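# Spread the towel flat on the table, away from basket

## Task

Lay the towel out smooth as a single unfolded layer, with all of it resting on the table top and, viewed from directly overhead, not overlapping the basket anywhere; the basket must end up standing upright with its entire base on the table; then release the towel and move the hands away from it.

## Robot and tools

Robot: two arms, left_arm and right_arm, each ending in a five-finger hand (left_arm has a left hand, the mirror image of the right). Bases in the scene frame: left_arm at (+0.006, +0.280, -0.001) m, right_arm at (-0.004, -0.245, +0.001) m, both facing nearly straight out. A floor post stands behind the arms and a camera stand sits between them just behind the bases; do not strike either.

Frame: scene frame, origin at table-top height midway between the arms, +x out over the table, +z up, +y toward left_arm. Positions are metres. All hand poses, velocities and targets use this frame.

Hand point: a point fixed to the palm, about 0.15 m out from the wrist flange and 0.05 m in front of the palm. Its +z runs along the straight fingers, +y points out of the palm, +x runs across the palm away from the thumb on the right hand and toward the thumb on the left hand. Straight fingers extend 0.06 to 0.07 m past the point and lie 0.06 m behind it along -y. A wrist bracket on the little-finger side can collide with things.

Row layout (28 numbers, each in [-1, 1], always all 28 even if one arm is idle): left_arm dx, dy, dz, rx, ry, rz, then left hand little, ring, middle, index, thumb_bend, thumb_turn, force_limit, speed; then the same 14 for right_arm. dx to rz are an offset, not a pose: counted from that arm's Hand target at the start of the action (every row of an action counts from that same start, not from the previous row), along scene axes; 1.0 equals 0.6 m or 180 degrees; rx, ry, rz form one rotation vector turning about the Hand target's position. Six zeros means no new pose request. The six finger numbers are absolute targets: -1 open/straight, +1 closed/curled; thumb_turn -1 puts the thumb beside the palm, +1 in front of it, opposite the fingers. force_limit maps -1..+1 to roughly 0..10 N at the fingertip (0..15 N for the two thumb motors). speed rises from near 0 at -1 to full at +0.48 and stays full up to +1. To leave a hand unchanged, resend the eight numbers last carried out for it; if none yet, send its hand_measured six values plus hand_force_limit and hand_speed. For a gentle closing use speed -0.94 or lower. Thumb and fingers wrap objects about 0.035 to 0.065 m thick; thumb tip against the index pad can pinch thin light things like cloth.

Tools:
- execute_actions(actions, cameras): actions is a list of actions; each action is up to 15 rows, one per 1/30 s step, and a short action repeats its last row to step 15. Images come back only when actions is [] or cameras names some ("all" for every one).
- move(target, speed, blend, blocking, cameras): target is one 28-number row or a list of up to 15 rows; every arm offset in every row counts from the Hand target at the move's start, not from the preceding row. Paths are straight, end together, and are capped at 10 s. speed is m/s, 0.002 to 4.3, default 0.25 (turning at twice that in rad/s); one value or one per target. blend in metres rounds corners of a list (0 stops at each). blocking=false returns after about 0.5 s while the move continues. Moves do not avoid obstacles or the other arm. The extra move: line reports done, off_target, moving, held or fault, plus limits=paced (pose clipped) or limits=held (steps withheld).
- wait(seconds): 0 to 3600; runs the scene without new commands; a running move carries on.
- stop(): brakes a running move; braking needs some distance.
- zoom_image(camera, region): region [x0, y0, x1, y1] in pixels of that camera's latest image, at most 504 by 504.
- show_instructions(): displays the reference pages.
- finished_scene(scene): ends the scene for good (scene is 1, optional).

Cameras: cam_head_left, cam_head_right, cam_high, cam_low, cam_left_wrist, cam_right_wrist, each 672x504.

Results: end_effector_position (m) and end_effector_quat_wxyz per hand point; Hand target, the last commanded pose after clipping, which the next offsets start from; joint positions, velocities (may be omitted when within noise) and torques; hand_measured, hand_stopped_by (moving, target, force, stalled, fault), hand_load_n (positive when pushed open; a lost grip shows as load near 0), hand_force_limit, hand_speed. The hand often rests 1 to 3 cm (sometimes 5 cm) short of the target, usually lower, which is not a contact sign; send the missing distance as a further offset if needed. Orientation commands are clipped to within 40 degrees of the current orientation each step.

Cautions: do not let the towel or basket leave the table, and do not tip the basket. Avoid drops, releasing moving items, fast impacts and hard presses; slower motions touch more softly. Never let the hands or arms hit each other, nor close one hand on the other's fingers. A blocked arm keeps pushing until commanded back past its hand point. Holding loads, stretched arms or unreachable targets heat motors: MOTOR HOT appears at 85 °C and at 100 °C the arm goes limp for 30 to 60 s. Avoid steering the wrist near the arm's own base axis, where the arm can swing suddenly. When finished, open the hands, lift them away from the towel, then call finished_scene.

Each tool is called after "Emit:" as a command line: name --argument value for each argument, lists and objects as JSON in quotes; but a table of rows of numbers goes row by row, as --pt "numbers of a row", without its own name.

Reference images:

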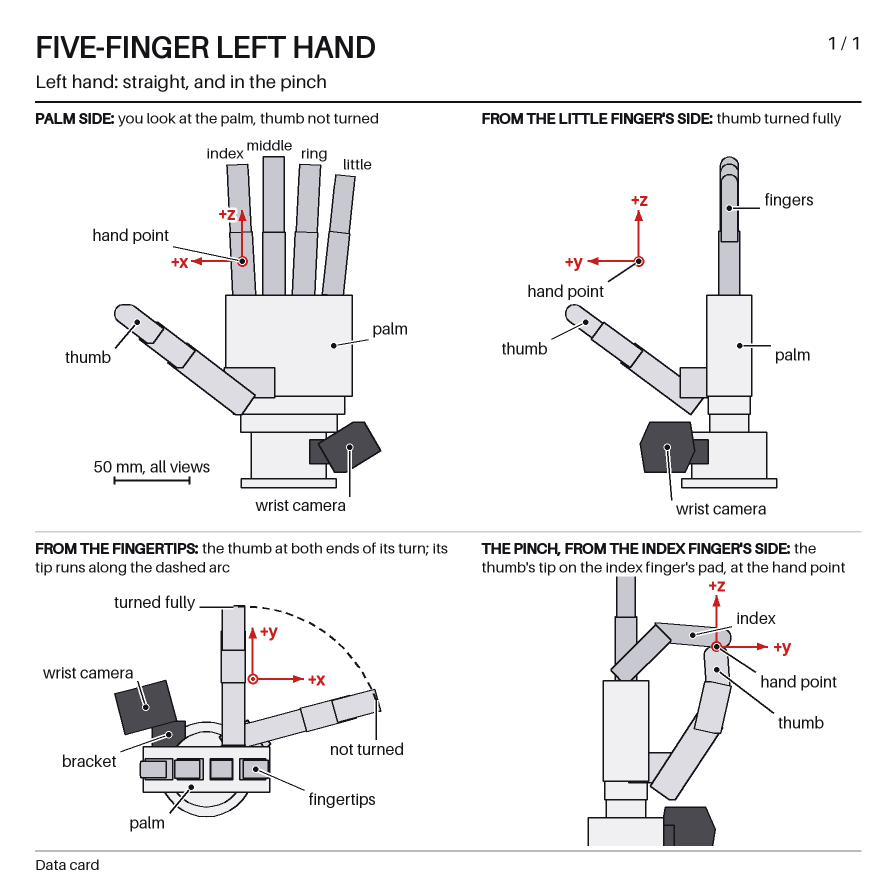

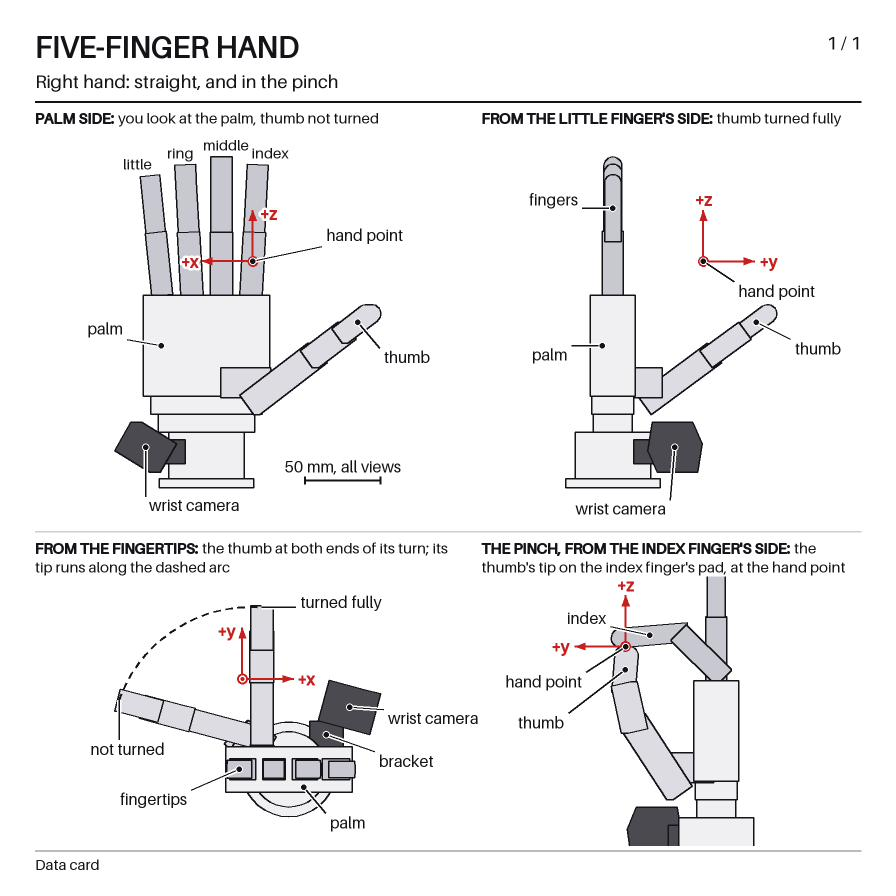

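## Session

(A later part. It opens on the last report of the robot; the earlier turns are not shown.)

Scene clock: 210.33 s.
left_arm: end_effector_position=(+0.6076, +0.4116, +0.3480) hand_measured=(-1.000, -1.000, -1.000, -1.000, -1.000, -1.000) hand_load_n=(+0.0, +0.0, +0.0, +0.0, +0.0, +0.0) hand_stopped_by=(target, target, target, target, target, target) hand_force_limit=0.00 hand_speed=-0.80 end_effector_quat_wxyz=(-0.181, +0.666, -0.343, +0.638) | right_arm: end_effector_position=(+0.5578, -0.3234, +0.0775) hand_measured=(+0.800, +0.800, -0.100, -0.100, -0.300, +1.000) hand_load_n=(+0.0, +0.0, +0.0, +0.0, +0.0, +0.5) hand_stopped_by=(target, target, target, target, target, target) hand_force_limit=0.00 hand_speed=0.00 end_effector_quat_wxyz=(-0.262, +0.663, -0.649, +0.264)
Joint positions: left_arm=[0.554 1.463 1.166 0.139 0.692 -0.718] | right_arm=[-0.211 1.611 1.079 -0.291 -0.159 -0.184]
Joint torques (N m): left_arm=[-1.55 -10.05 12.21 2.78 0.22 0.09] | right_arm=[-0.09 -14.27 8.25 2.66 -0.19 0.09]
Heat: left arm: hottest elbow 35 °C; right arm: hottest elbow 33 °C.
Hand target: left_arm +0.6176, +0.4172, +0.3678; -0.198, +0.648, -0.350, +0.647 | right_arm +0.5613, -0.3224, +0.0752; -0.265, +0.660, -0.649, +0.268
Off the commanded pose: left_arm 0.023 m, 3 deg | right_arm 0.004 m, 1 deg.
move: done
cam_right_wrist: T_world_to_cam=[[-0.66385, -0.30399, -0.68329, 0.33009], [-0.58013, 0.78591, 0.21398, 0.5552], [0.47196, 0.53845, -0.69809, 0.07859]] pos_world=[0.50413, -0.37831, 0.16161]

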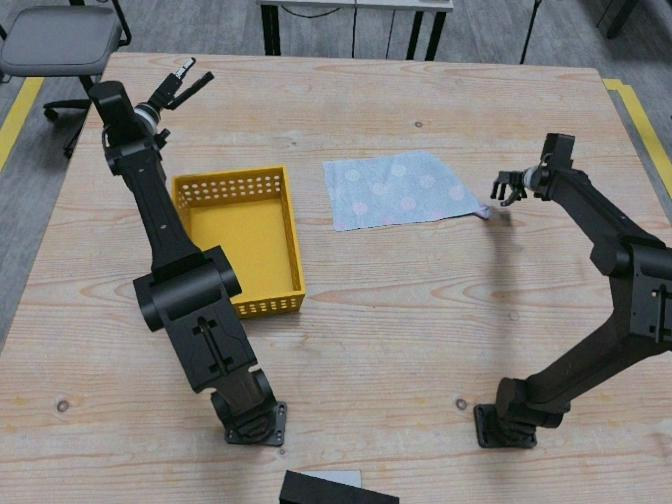

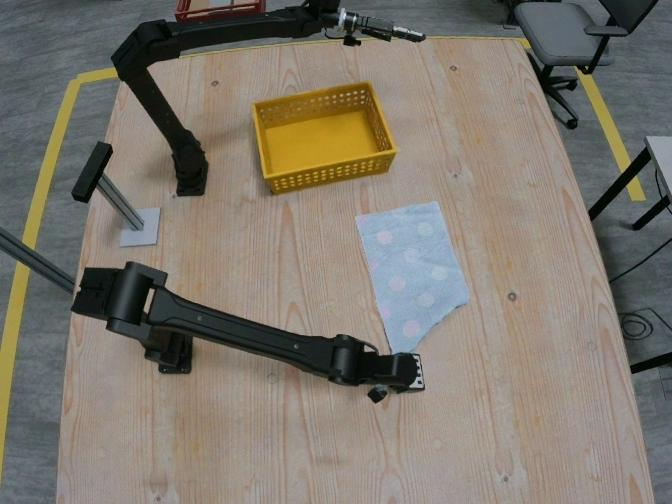

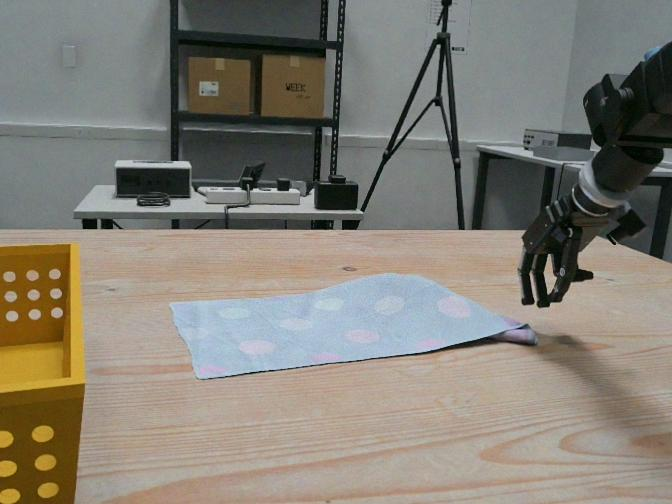

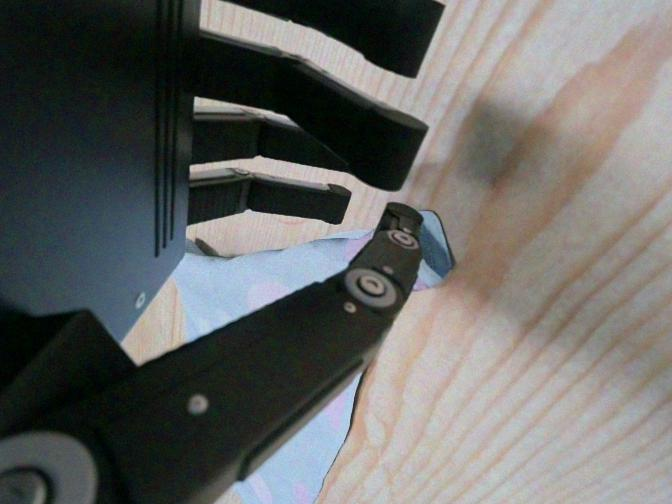

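Emit:
move --target '[0,0,0,0,0,0,-1,-1,-1,-1,-1,-1,0,-0.8, 0.0,0.0,-0.05,0,0,0,0.8,0.8,-0.15,-0.15,-0.6,1,0,0]' --speed 0.06 --cameras '["cam_head_left","cam_high","cam_low","cam_right_wrist"]'

Emit:
zoom_image --camera "cam_low" --region '[430, 230, 630, 380]'

Emit:
zoom_image --camera "cam_head_left" --region '[440, 140, 580, 240]'

Scene clock: 237.77 s.
left_arm: end_effector_position=(+0.6076, +0.4116, +0.3480) hand_measured=(-1.000, -1.000, -1.000, -1.000, -1.000, -1.000) hand_load_n=(+0.0, +0.0, +0.0, +0.0, +0.0, +0.0) hand_stopped_by=(target, target, target, target, target, target) hand_force_limit=0.00 hand_speed=-0.80 end_effector_quat_wxyz=(-0.181, +0.666, -0.343, +0.638) | right_arm: end_effector_position=(+0.5584, -0.3236, +0.0483) hand_measured=(+0.800, +0.800, -0.150, -0.150, -0.600, +1.000) hand_load_n=(+0.0, +0.0, +0.0, +0.0, +0.0, +0.0) hand_stopped_by=(target, target, target, target, target, target) hand_force_limit=0.00 hand_speed=0.00 end_effector_quat_wxyz=(-0.262, +0.663, -0.649, +0.265)
Joint positions: left_arm=[0.554 1.463 1.166 0.139 0.692 -0.718] | right_arm=[-0.211 1.655 1.045 -0.211 -0.159 -0.184]
Joint torques (N m): left_arm=[-1.49 -9.99 12.21 2.78 0.22 0.09] | right_arm=[-0.26 -14.33 7.86 2.74 -0.19 0.08]
Heat: left arm: hottest elbow 35 °C; right arm: hottest elbow 32 °C.
Hand target: left_arm +0.6176, +0.4172, +0.3678; -0.198, +0.648, -0.350, +0.647 | right_arm +0.5612, -0.3224, +0.0450; -0.265, +0.660, -0.649, +0.268
Off the commanded pose: left_arm 0.023 m, 3 deg | right_arm 0.004 m, 1 deg.
move: done
cam_right_wrist: T_world_to_cam=[[-0.66282, -0.30425, -0.68418, 0.30987], [-0.58044, 0.78602, 0.21277, 0.56219], [0.47304, 0.53815, -0.69758, 0.05723]] pos_world=[0.50463, -0.37841, 0.13231]

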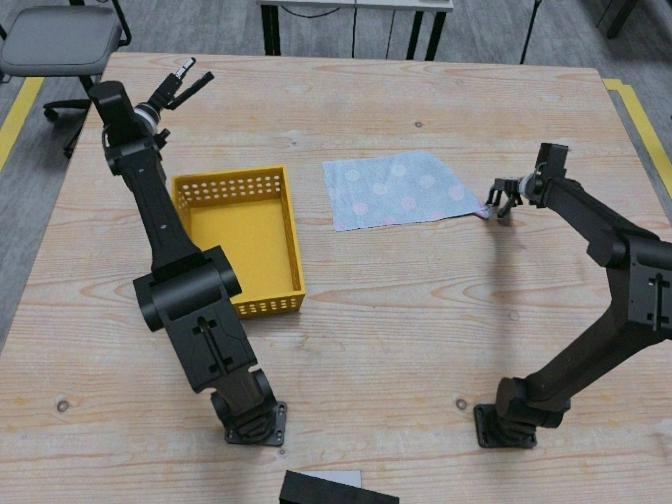

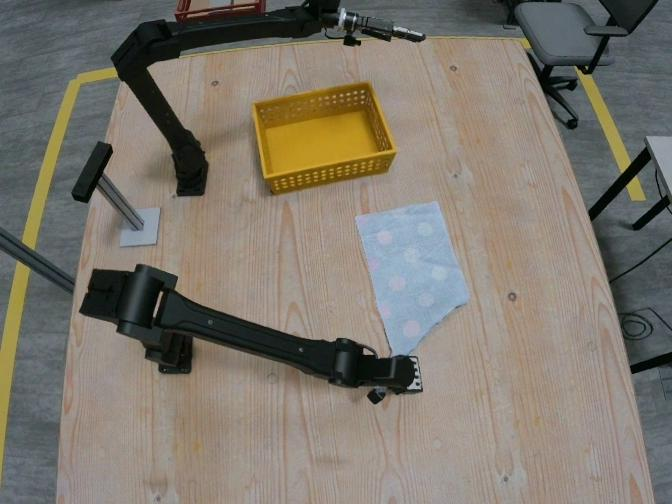

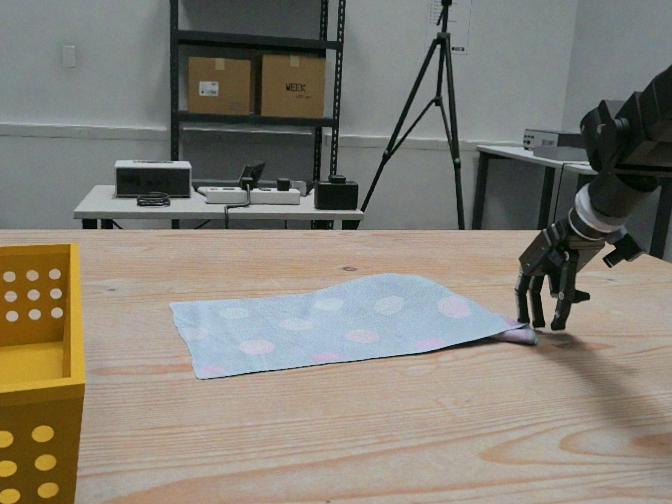

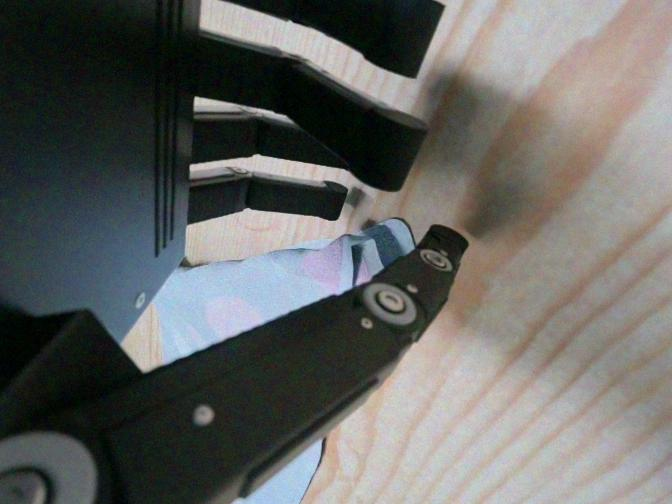

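Scaled by 2.520 from the camera's image (finer frame: 960x720).

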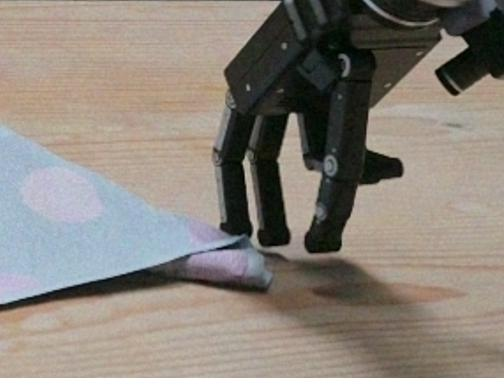

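Scaled by 3.600 from the camera's image (finer frame: 960x720).

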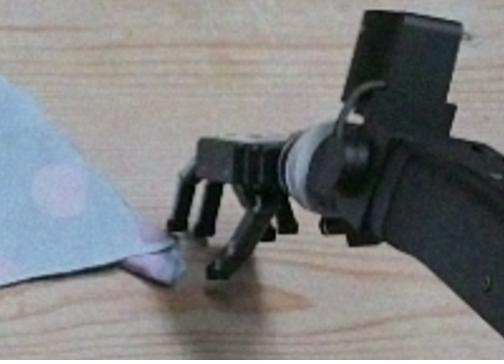

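Emit:
move --pt "0 0 0 0 0 0 -1 -1 -1 -1 -1 -1 0 -0.8 0.0 0.033 0.01 0 -0.0556 0 0.8 0.8 -0.15 -0.15 -0.6 1 0 0" --pt "0 0 0 0 0 0 -1 -1 -1 -1 -1 -1 0 -0.8 0.0 0.033 -0.017 0 -0.0556 0 0.8 0.8 -0.15 -0.15 -0.6 1 0 0" --speed 0.06 --cameras '["cam_head_left","cam_high","cam_low","cam_right_wrist"]'

Emit:
zoom_image --camera "cam_low" --region '[430, 230, 630, 380]'

Emit:
zoom_image --camera "cam_head_left" --region '[440, 140, 580, 240]'

Scene clock: 253.73 s.
left_arm: end_effector_position=(+0.6076, +0.4116, +0.3480) hand_measured=(-1.000, -1.000, -1.000, -1.000, -1.000, -1.000) hand_load_n=(+0.0, +0.0, +0.0, +0.0, +0.0, +0.0) hand_stopped_by=(target, target, target, target, target, target) hand_force_limit=0.00 hand_speed=-0.80 end_effector_quat_wxyz=(-0.181, +0.666, -0.343, +0.638) | right_arm: end_effector_position=(+0.5601, -0.3090, +0.0404) hand_measured=(+0.800, +0.800, -0.150, -0.150, -0.600, +1.000) hand_load_n=(+0.0, +0.0, +0.0, +0.0, +0.0, +0.5) hand_stopped_by=(target, target, target, target, target, target) hand_force_limit=0.00 hand_speed=0.00 end_effector_quat_wxyz=(-0.316, +0.634, -0.626, +0.326)
Joint positions: left_arm=[0.554 1.463 1.166 0.139 0.692 -0.718] | right_arm=[-0.191 1.628 0.886 0.105 -0.159 -0.138]
Joint torques (N m): left_arm=[-1.55 -10.05 12.21 2.78 0.22 0.09] | right_arm=[0.5 -12.69 7.27 2.97 -0.28 0.09]
Heat: left arm: hottest elbow 35 °C; right arm: hottest elbow 32 °C.
Hand target: left_arm +0.6176, +0.4172, +0.3678; -0.198, +0.648, -0.350, +0.647 | right_arm +0.5612, -0.3025, +0.0349; -0.321, +0.634, -0.624, +0.325
Off the commanded pose: left_arm 0.023 m, 3 deg | right_arm 0.009 m, 1 deg.
move: done
cam_right_wrist: T_world_to_cam=[[-0.53321, -0.30155, -0.79041, 0.24255], [-0.60104, 0.79254, 0.1031, 0.57136], [0.59534, 0.53004, -0.60384, -0.03163]] pos_world=[0.49157, -0.36292, 0.11371]

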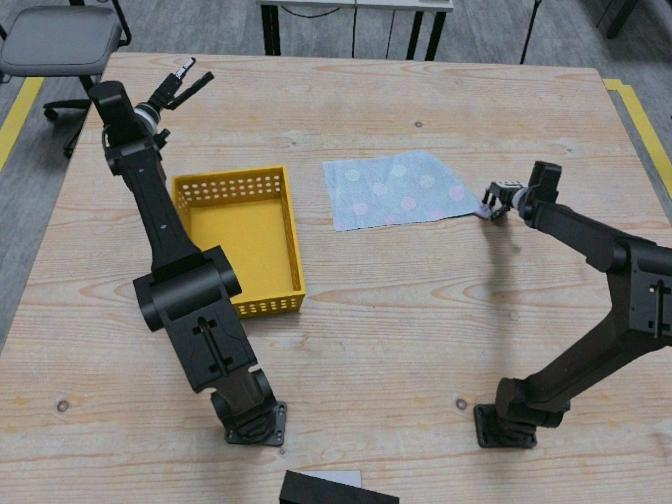

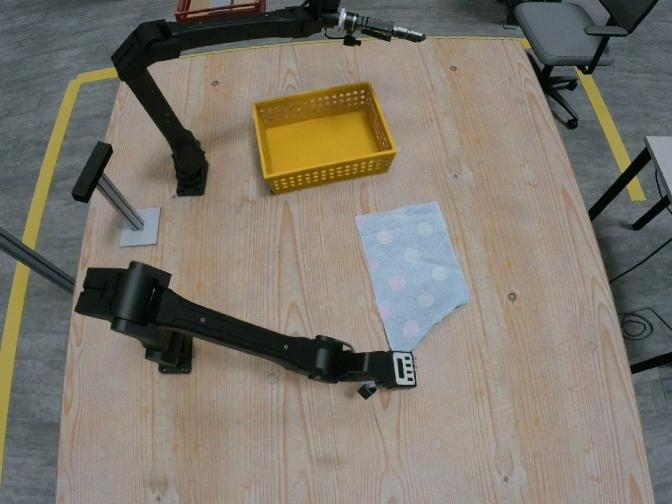

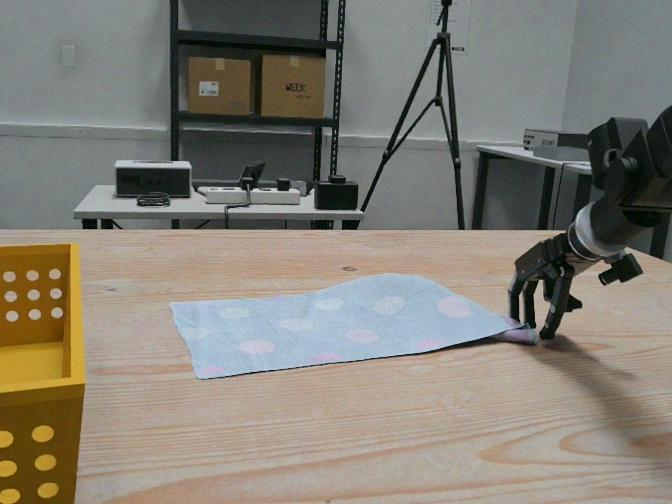

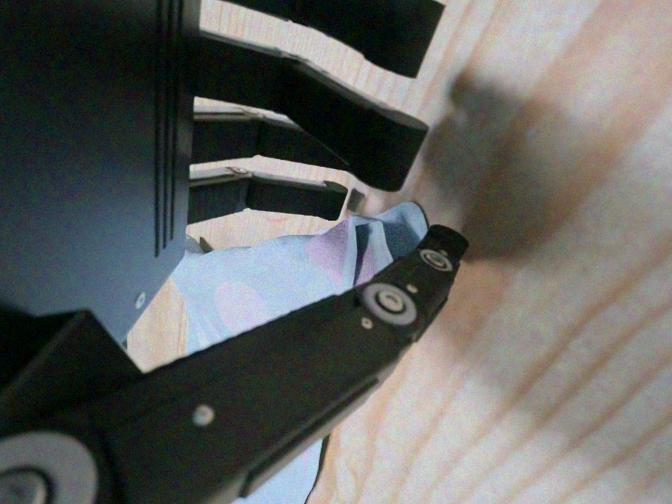

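Scaled by 2.520 from the camera's image (finer frame: 960x720).

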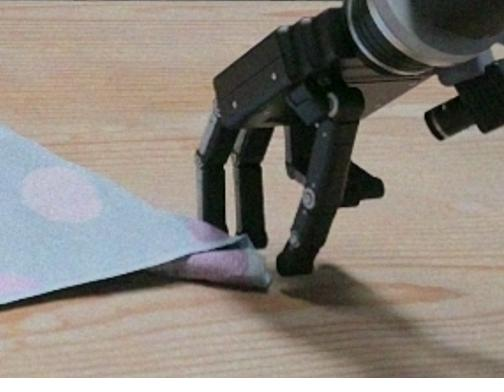

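Scaled by 3.600 from the camera's image (finer frame: 960x720).

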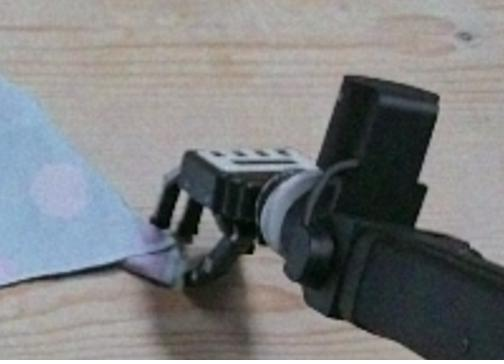

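Emit:
move --pt "0 0 0 0 0 0 -1 -1 -1 -1 -1 -1 0 -0.8 0.0 0.0 0.035 0 0 0 0.8 0.8 -0.25 -0.25 -0.6 1 0 0" --pt "0 0 0 0 0 0 -1 -1 -1 -1 -1 -1 0 -0.8 -0.02 0.035 0.035 0 0 0 0.8 0.8 -0.25 -0.25 -0.6 1 0 0" --pt "0 0 0 0 0 0 -1 -1 -1 -1 -1 -1 0 -0.8 -0.02 0.035 -0.012 0 0 0 0.8 0.8 -0.25 -0.25 -0.6 1 0 0" --speed 0.06 --cameras '["cam_head_left","cam_high","cam_low","cam_right_wrist"]'

Emit:
zoom_image --camera "cam_low" --region '[430, 230, 630, 380]'

Emit:
zoom_image --camera "cam_head_left" --region '[440, 140, 580, 240]'

Scene clock: 269.00 s.
left_arm: end_effector_position=(+0.6076, +0.4116, +0.3480) hand_measured=(-1.000, -1.000, -1.000, -1.000, -1.000, -1.000) hand_load_n=(+0.0, +0.0, +0.0, +0.0, +0.0, -0.5) hand_stopped_by=(target, target, target, target, target, target) hand_force_limit=0.00 hand_speed=-0.80 end_effector_quat_wxyz=(-0.181, +0.666, -0.343, +0.638) | right_arm: end_effector_position=(+0.5510, -0.2871, +0.0374) hand_measured=(+0.800, +0.800, -0.250, -0.250, -0.600, +1.000) hand_load_n=(+0.0, +0.0, +0.0, +0.0, +0.5, +0.0) hand_stopped_by=(target, target, target, target, target, target) hand_force_limit=0.00 hand_speed=0.00 end_effector_quat_wxyz=(-0.320, +0.633, -0.624, +0.328)
Joint positions: left_arm=[0.554 1.463 1.166 0.139 0.692 -0.718] | right_arm=[-0.148 1.606 0.838 0.143 -0.128 -0.111]
Joint torques (N m): left_arm=[-1.49 -10.05 12.21 2.78 0.22 0.09] | right_arm=[0.44 -12.16 6.67 2.99 -0.19 0.06]
Heat: left arm: hottest elbow 35 °C; right arm: hottest elbow 31 °C.
Hand target: left_arm +0.6176, +0.4172, +0.3678; -0.198, +0.648, -0.350, +0.647 | right_arm +0.5493, -0.2816, +0.0277; -0.321, +0.634, -0.624, +0.325
Off the commanded pose: left_arm 0.023 m, 3 deg | right_arm 0.011 m, 0 deg.
move: off_target (right_arm)
cam_right_wrist: T_world_to_cam=[[-0.52515, -0.30187, -0.79567, 0.23751], [-0.60355, 0.79126, 0.09815, 0.55003], [0.59995, 0.53177, -0.59773, -0.04195]] pos_world=[0.48187, -0.34122, 0.10992]

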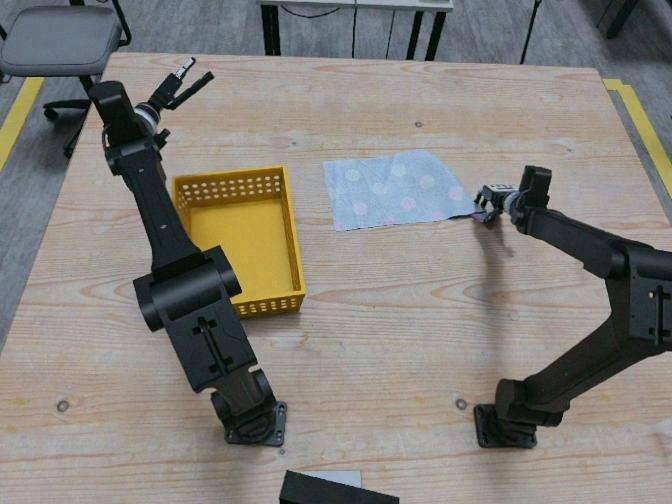

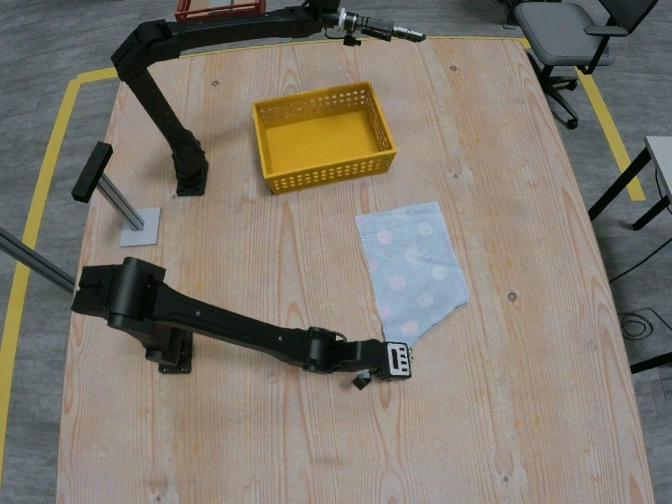

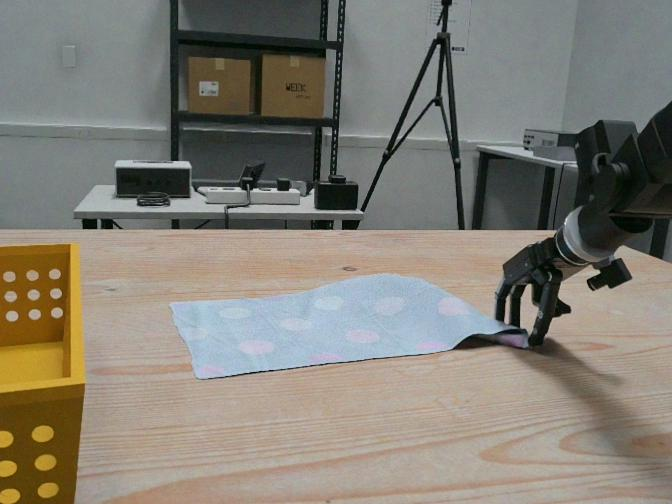

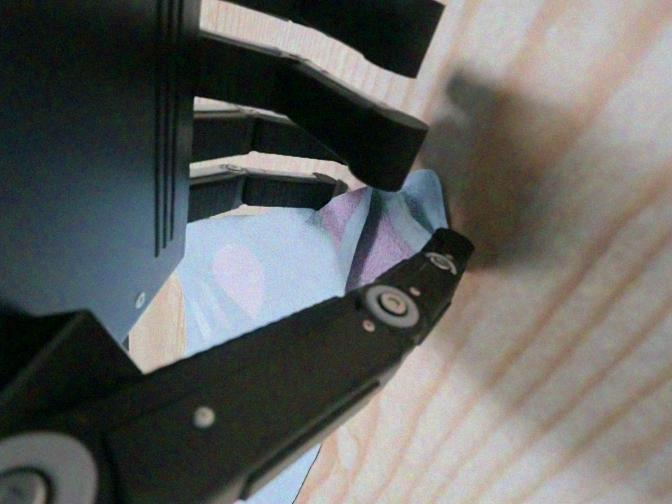

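Scaled by 2.520 from the camera's image (finer frame: 960x720).

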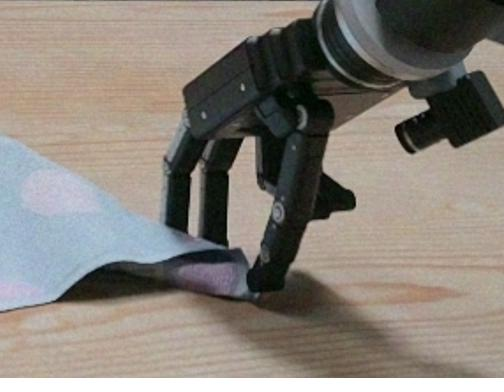

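Scaled by 3.600 from the camera's image (finer frame: 960x720).

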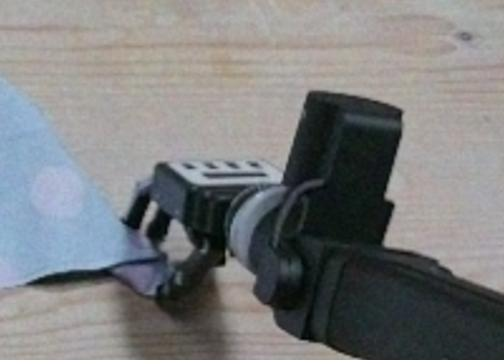

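Emit:
move --pt "0 0 0 0 0 0 -1 -1 -1 -1 -1 -1 0 -0.8 -0.015 0.0 0.045 0 0 0 0.8 0.8 -0.25 -0.25 -0.7 1 0 0" --pt "0 0 0 0 0 0 -1 -1 -1 -1 -1 -1 0 -0.8 -0.015 0.028 0.045 0 0 0 0.8 0.8 -0.25 -0.25 -0.7 1 0 0" --pt "0 0 0 0 0 0 -1 -1 -1 -1 -1 -1 0 -0.8 -0.012 0.028 -0.01 0 0 0 0.8 0.8 -0.25 -0.25 -0.7 1 0 0" --speed 0.06 --cameras '["cam_head_left","cam_high","cam_low","cam_right_wrist"]'

Emit:
zoom_image --camera "cam_low" --region '[430, 230, 630, 380]'

Emit:
zoom_image --camera "cam_head_left" --region '[440, 140, 580, 240]'

Scene clock: 280.47 s.
left_arm: end_effector_position=(+0.6076, +0.4116, +0.3480) hand_measured=(-1.000, -1.000, -1.000, -1.000, -1.000, -1.000) hand_load_n=(+0.0, +0.0, +0.0, +0.0, +0.0, +0.0) hand_stopped_by=(target, target, target, target, target, target) hand_force_limit=0.00 hand_speed=-0.80 end_effector_quat_wxyz=(-0.181, +0.666, -0.343, +0.638) | right_arm: end_effector_position=(+0.5474, -0.2706, +0.0378) hand_measured=(+0.800, +0.800, -0.250, -0.250, -0.700, +1.000) hand_load_n=(+0.0, +0.0, -0.5, -0.5, +0.0, +0.0) hand_stopped_by=(target, target, target, target, target, target) hand_force_limit=0.00 hand_speed=0.00 end_effector_quat_wxyz=(-0.325, +0.630, -0.621, +0.334)
Joint positions: left_arm=[0.554 1.463 1.166 0.139 0.692 -0.718] | right_arm=[-0.111 1.591 0.809 0.177 -0.098 -0.089]
Joint torques (N m): left_arm=[-1.55 -9.99 12.21 2.78 0.22 0.09] | right_arm=[0.5 -11.34 6.38 2.76 -0.16 0.06]
Heat: left arm: hottest elbow 35 °C; right arm: hottest elbow 31 °C.
Hand target: left_arm +0.6176, +0.4172, +0.3678; -0.198, +0.648, -0.350, +0.647 | right_arm +0.5422, -0.2648, +0.0219; -0.321, +0.634, -0.624, +0.325
Off the commanded pose: left_arm 0.023 m, 3 deg | right_arm 0.018 m, 1 deg.
move: off_target (right_arm)
cam_right_wrist: T_world_to_cam=[[-0.51177, -0.30275, -0.80402, 0.23378], [-0.60474, 0.79167, 0.08683, 0.536], [0.61023, 0.53066, -0.58823, -0.05454]] pos_world=[0.47706, -0.32462, 0.10934]

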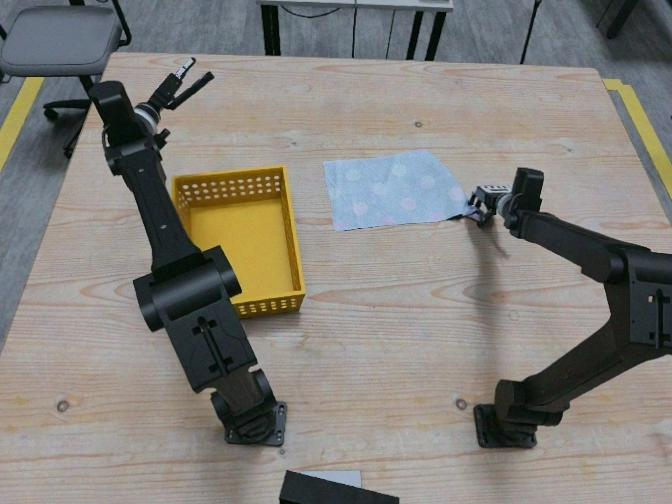

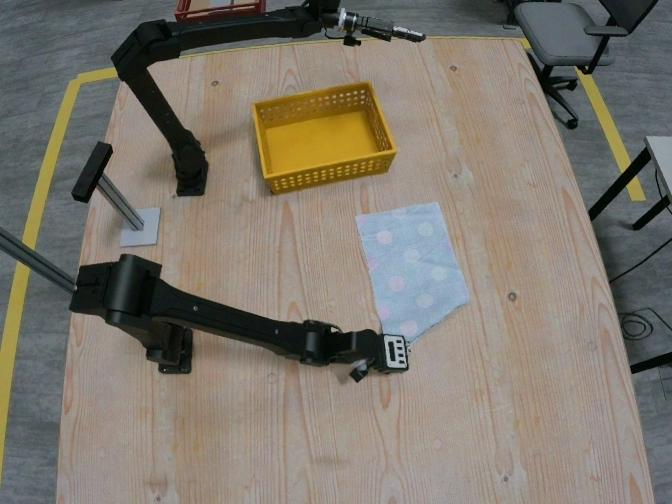

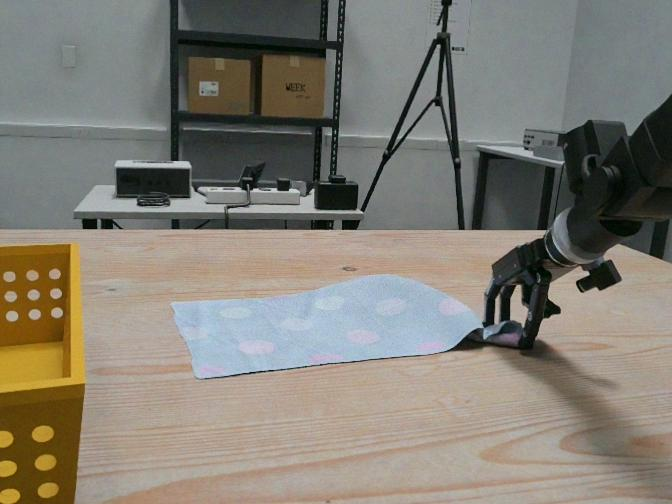

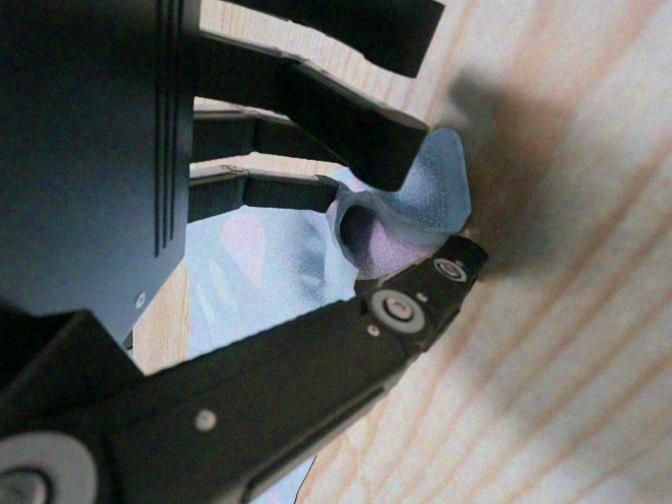

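Scaled by 2.520 from the camera's image (finer frame: 960x720).

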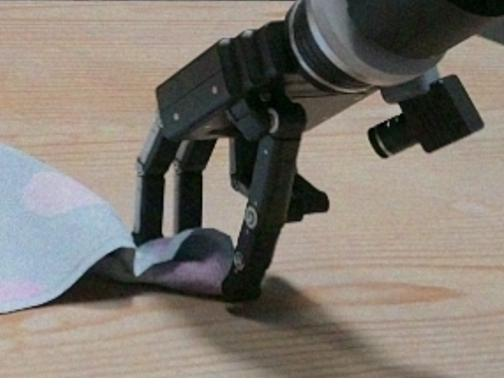

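Scaled by 3.600 from the camera's image (finer frame: 960x720).

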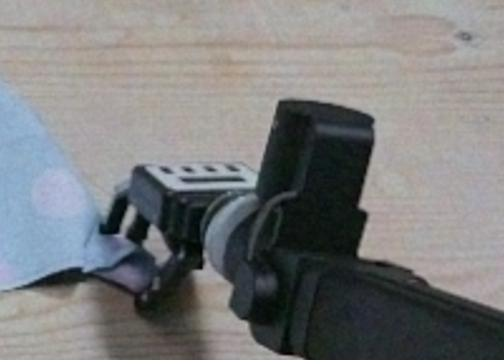

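Emit:
move --pt "0 0 0 0 0 0 -1 -1 -1 -1 -1 -1 0 -0.8 0.0 0.0 0.017 0 0 0 0.8 0.8 0.35 0.35 -0.1 1 0 -0.5" --pt "0 0 0 0 0 0 -1 -1 -1 -1 -1 -1 0 -0.8 0.0 0.0 0.017 0 0 0 0.8 0.8 0.5 0.5 0.15 1 0 -0.5" --speed 0.06 --cameras '["cam_head_left","cam_high","cam_low","cam_right_wrist"]'

Emit:
zoom_image --camera "cam_low" --region '[430, 230, 630, 380]'

Emit:
zoom_image --camera "cam_head_left" --region '[440, 140, 580, 240]'

Scene clock: 292.27 s.
left_arm: end_effector_position=(+0.6076, +0.4116, +0.3480) hand_measured=(-1.000, -1.000, -1.000, -1.000, -1.000, -1.000) hand_load_n=(+0.0, +0.0, +0.0, +0.0, -0.5, +0.0) hand_stopped_by=(target, target, target, target, target, target) hand_force_limit=0.00 hand_speed=-0.80 end_effector_quat_wxyz=(-0.181, +0.666, -0.343, +0.638) | right_arm: end_effector_position=(+0.5475, -0.2707, +0.0378) hand_measured=(+0.800, +0.800, +0.376, +0.500, -0.356, +1.000) hand_load_n=(+0.0, +0.0, +15.5, +0.0, +13.5, +0.0) hand_stopped_by=(target, target, force, target, force, target) hand_force_limit=0.00 hand_speed=-0.50 end_effector_quat_wxyz=(-0.325, +0.630, -0.621, +0.334)
Joint positions: left_arm=[0.554 1.463 1.166 0.139 0.692 -0.718] | right_arm=[-0.111 1.591 0.809 0.177 -0.098 -0.089]
Joint torques (N m): left_arm=[-1.55 -9.99 12.19 2.78 0.22 0.09] | right_arm=[0.38 -12.98 7.05 1.5 -0.17 0.04]
Heat: left arm: hottest elbow 35 °C; right arm: hottest elbow 30 °C.
Hand target: left_arm +0.6176, +0.4172, +0.3678; -0.198, +0.648, -0.350, +0.647 | right_arm +0.5421, -0.2649, +0.0321; -0.321, +0.634, -0.624, +0.325
Off the commanded pose: left_arm 0.023 m, 3 deg | right_arm 0.010 m, 1 deg.
move: done
cam_right_wrist: T_world_to_cam=[[-0.51198, -0.30205, -0.80414, 0.23412], [-0.60416, 0.79208, 0.08713, 0.53582], [0.61063, 0.53044, -0.58802, -0.05482]] pos_world=[0.47706, -0.32462, 0.10934]

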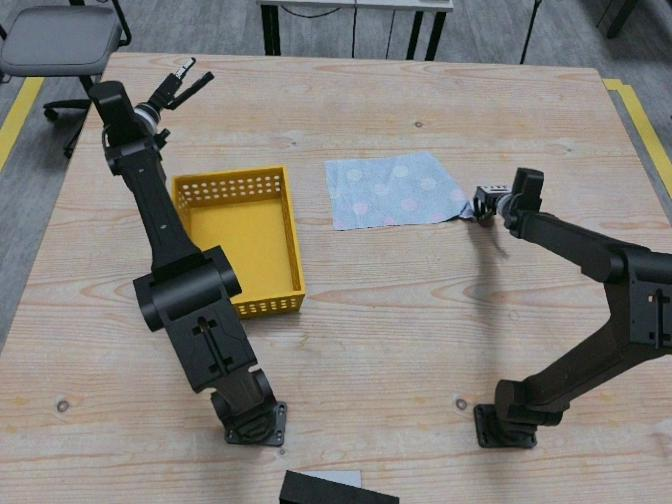

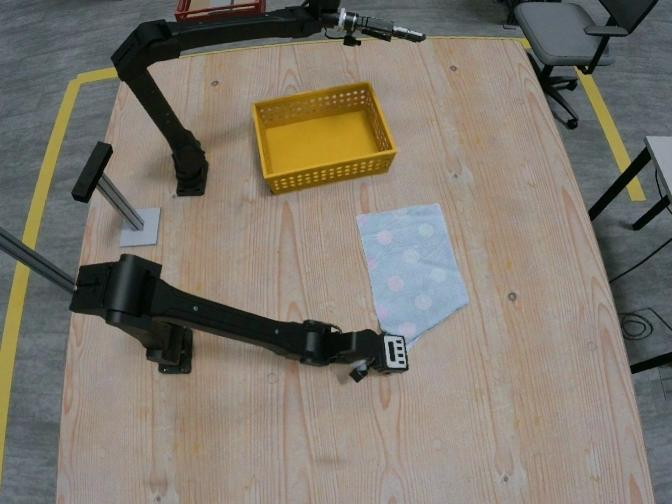

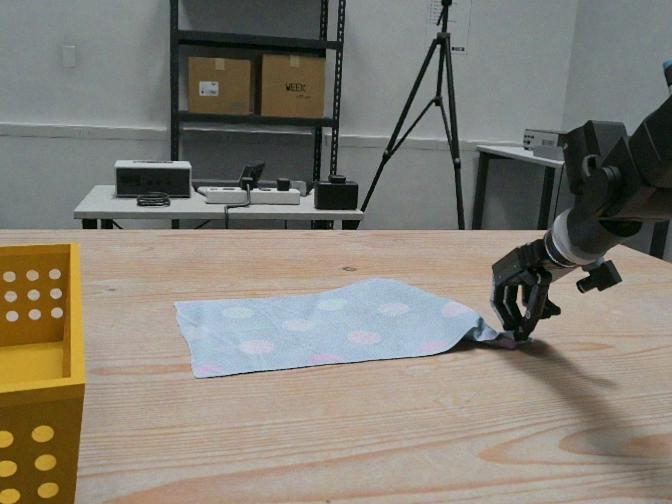

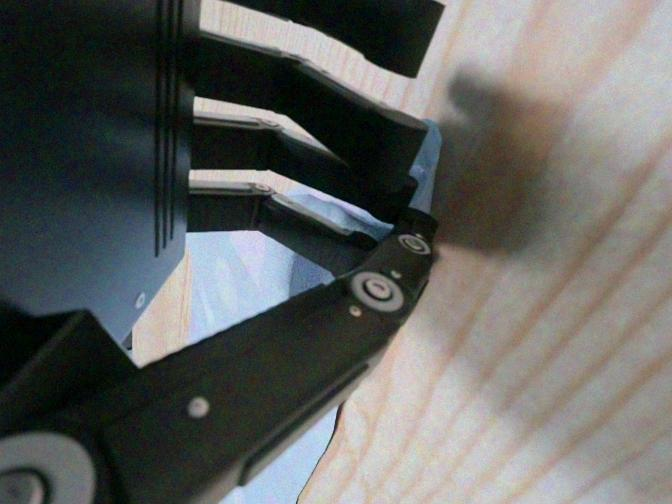

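Scaled by 2.520 from the camera's image (finer frame: 960x720).

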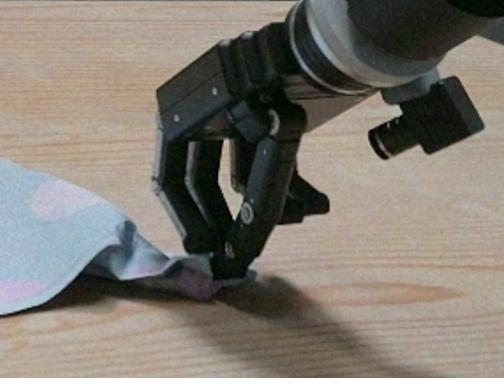

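Scaled by 3.600 from the camera's image (finer frame: 960x720).

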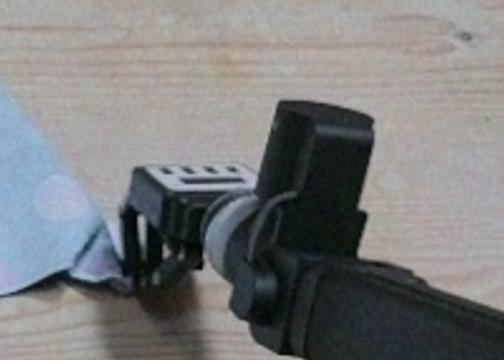

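Emit:
move --target '[0,0,0,0,0,0,-1,-1,-1,-1,-1,-1,0,-0.8, 0.05,0.05,0.27,0,0,0,0.8,0.8,0.5,0.5,0.15,1,0,-0.5]' --speed 0.1 --cameras '["cam_head_left","cam_high","cam_low","cam_right_wrist"]'

Emit:
zoom_image --camera "cam_low" --region '[330, 180, 630, 405]'

Emit:
zoom_image --camera "cam_head_left" --region '[300, 100, 580, 260]'

Scene clock: 301.50 s.
left_arm: end_effector_position=(+0.6076, +0.4116, +0.3480) hand_measured=(-1.000, -1.000, -1.000, -1.000, -1.000, -1.000) hand_load_n=(+0.0, +0.0, +0.0, +0.0, +0.0, +0.0) hand_stopped_by=(target, target, target, target, target, target) hand_force_limit=0.00 hand_speed=-0.80 end_effector_quat_wxyz=(-0.181, +0.666, -0.343, +0.638) | right_arm: end_effector_position=(+0.5525, -0.2395, +0.1578) hand_measured=(+0.800, +0.800, +0.376, +0.500, -0.356, +1.000) hand_load_n=(+0.0, +0.0, +14.5, +0.0, +13.0, +0.0) hand_stopped_by=(target, target, force, target, force, target) hand_force_limit=0.00 hand_speed=-0.50 end_effector_quat_wxyz=(-0.302, +0.643, -0.633, +0.307)
Joint positions: left_arm=[0.554 1.463 1.166 0.139 0.692 -0.718] | right_arm=[-0.039 1.422 1.039 -0.299 -0.04 -0.049]
Joint torques (N m): left_arm=[-1.49 -9.99 12.19 2.8 0.22 0.09] | right_arm=[0.38 -13.63 13.96 1.51 -0.12 0.08]
Heat: left arm: hottest elbow 36 °C; right arm: hottest elbow 31 °C.
Hand target: left_arm +0.6176, +0.4172, +0.3678; -0.198, +0.648, -0.350, +0.647 | right_arm +0.5721, -0.2347, +0.1941; -0.321, +0.634, -0.624, +0.325
Off the commanded pose: left_arm 0.023 m, 3 deg | right_arm 0.042 m, 3 deg.
move: off_target (right_arm)
cam_right_wrist: T_world_to_cam=[[-0.57308, -0.30019, -0.76253, 0.37019], [-0.59734, 0.79004, 0.13791, 0.49144], [0.56103, 0.53453, -0.63208, 0.0314]] pos_world=[0.48809, -0.29391, 0.23435]

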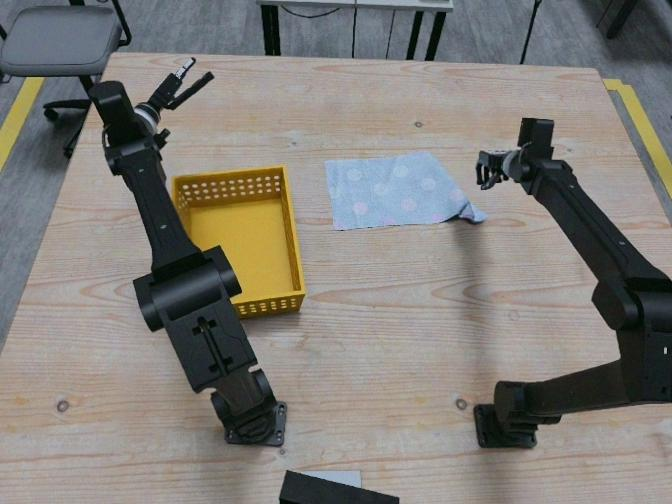

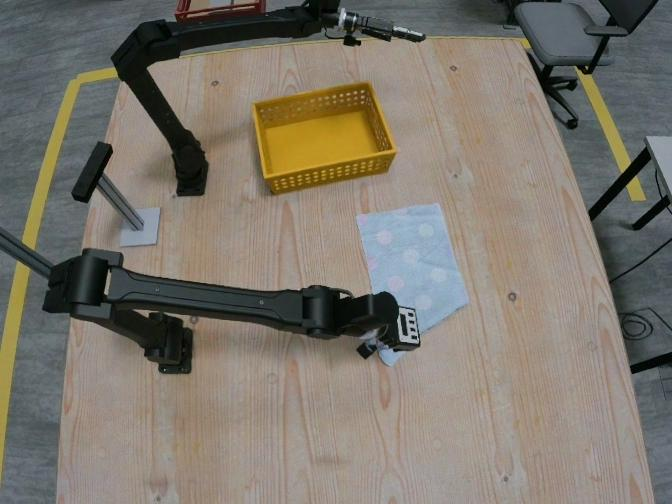

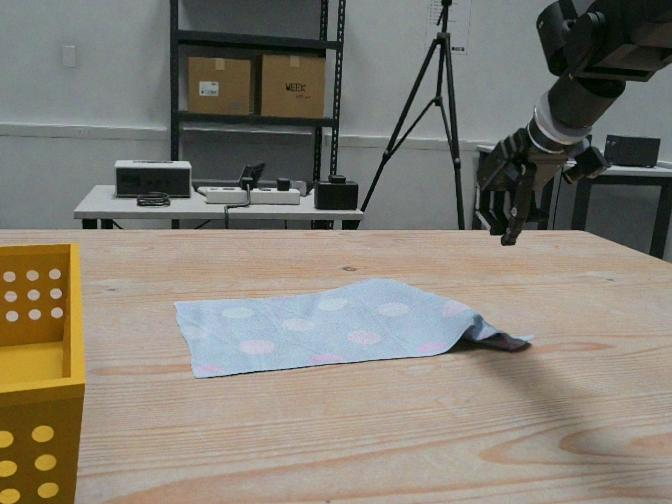

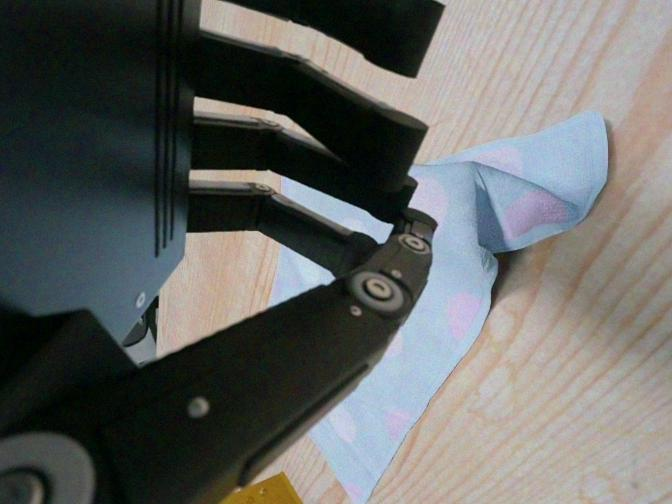

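Scaled by 1.680 from the camera's image (finer frame: 960x720).

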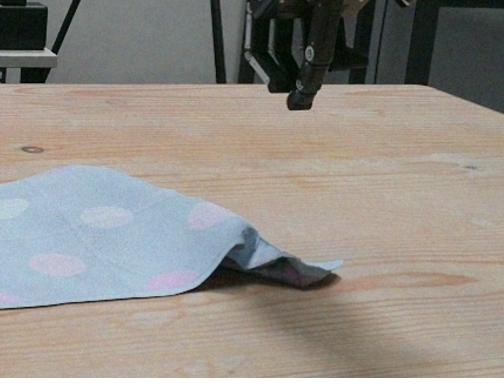

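Scaled by 1.800 from the camera's image (finer frame: 960x720).

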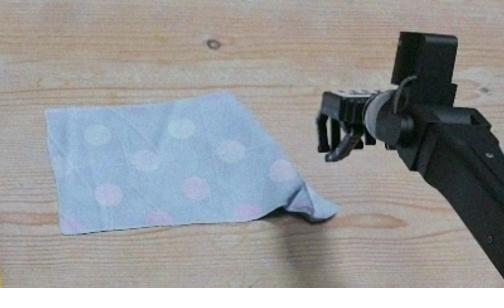

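Emit:
zoom_image --camera "cam_right_wrist" --region '[370, 80, 640, 340]'

Scaled by 1.867 from the camera's image (finer frame: 960x720).

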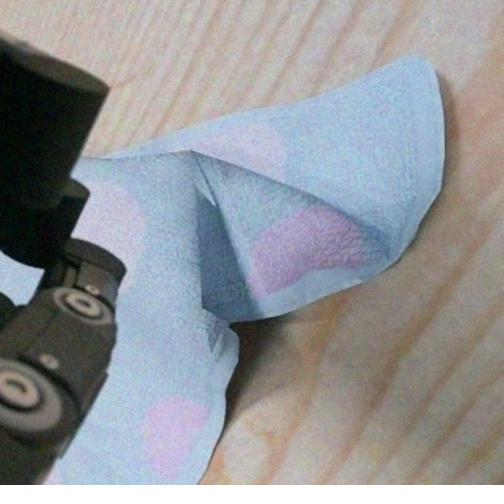

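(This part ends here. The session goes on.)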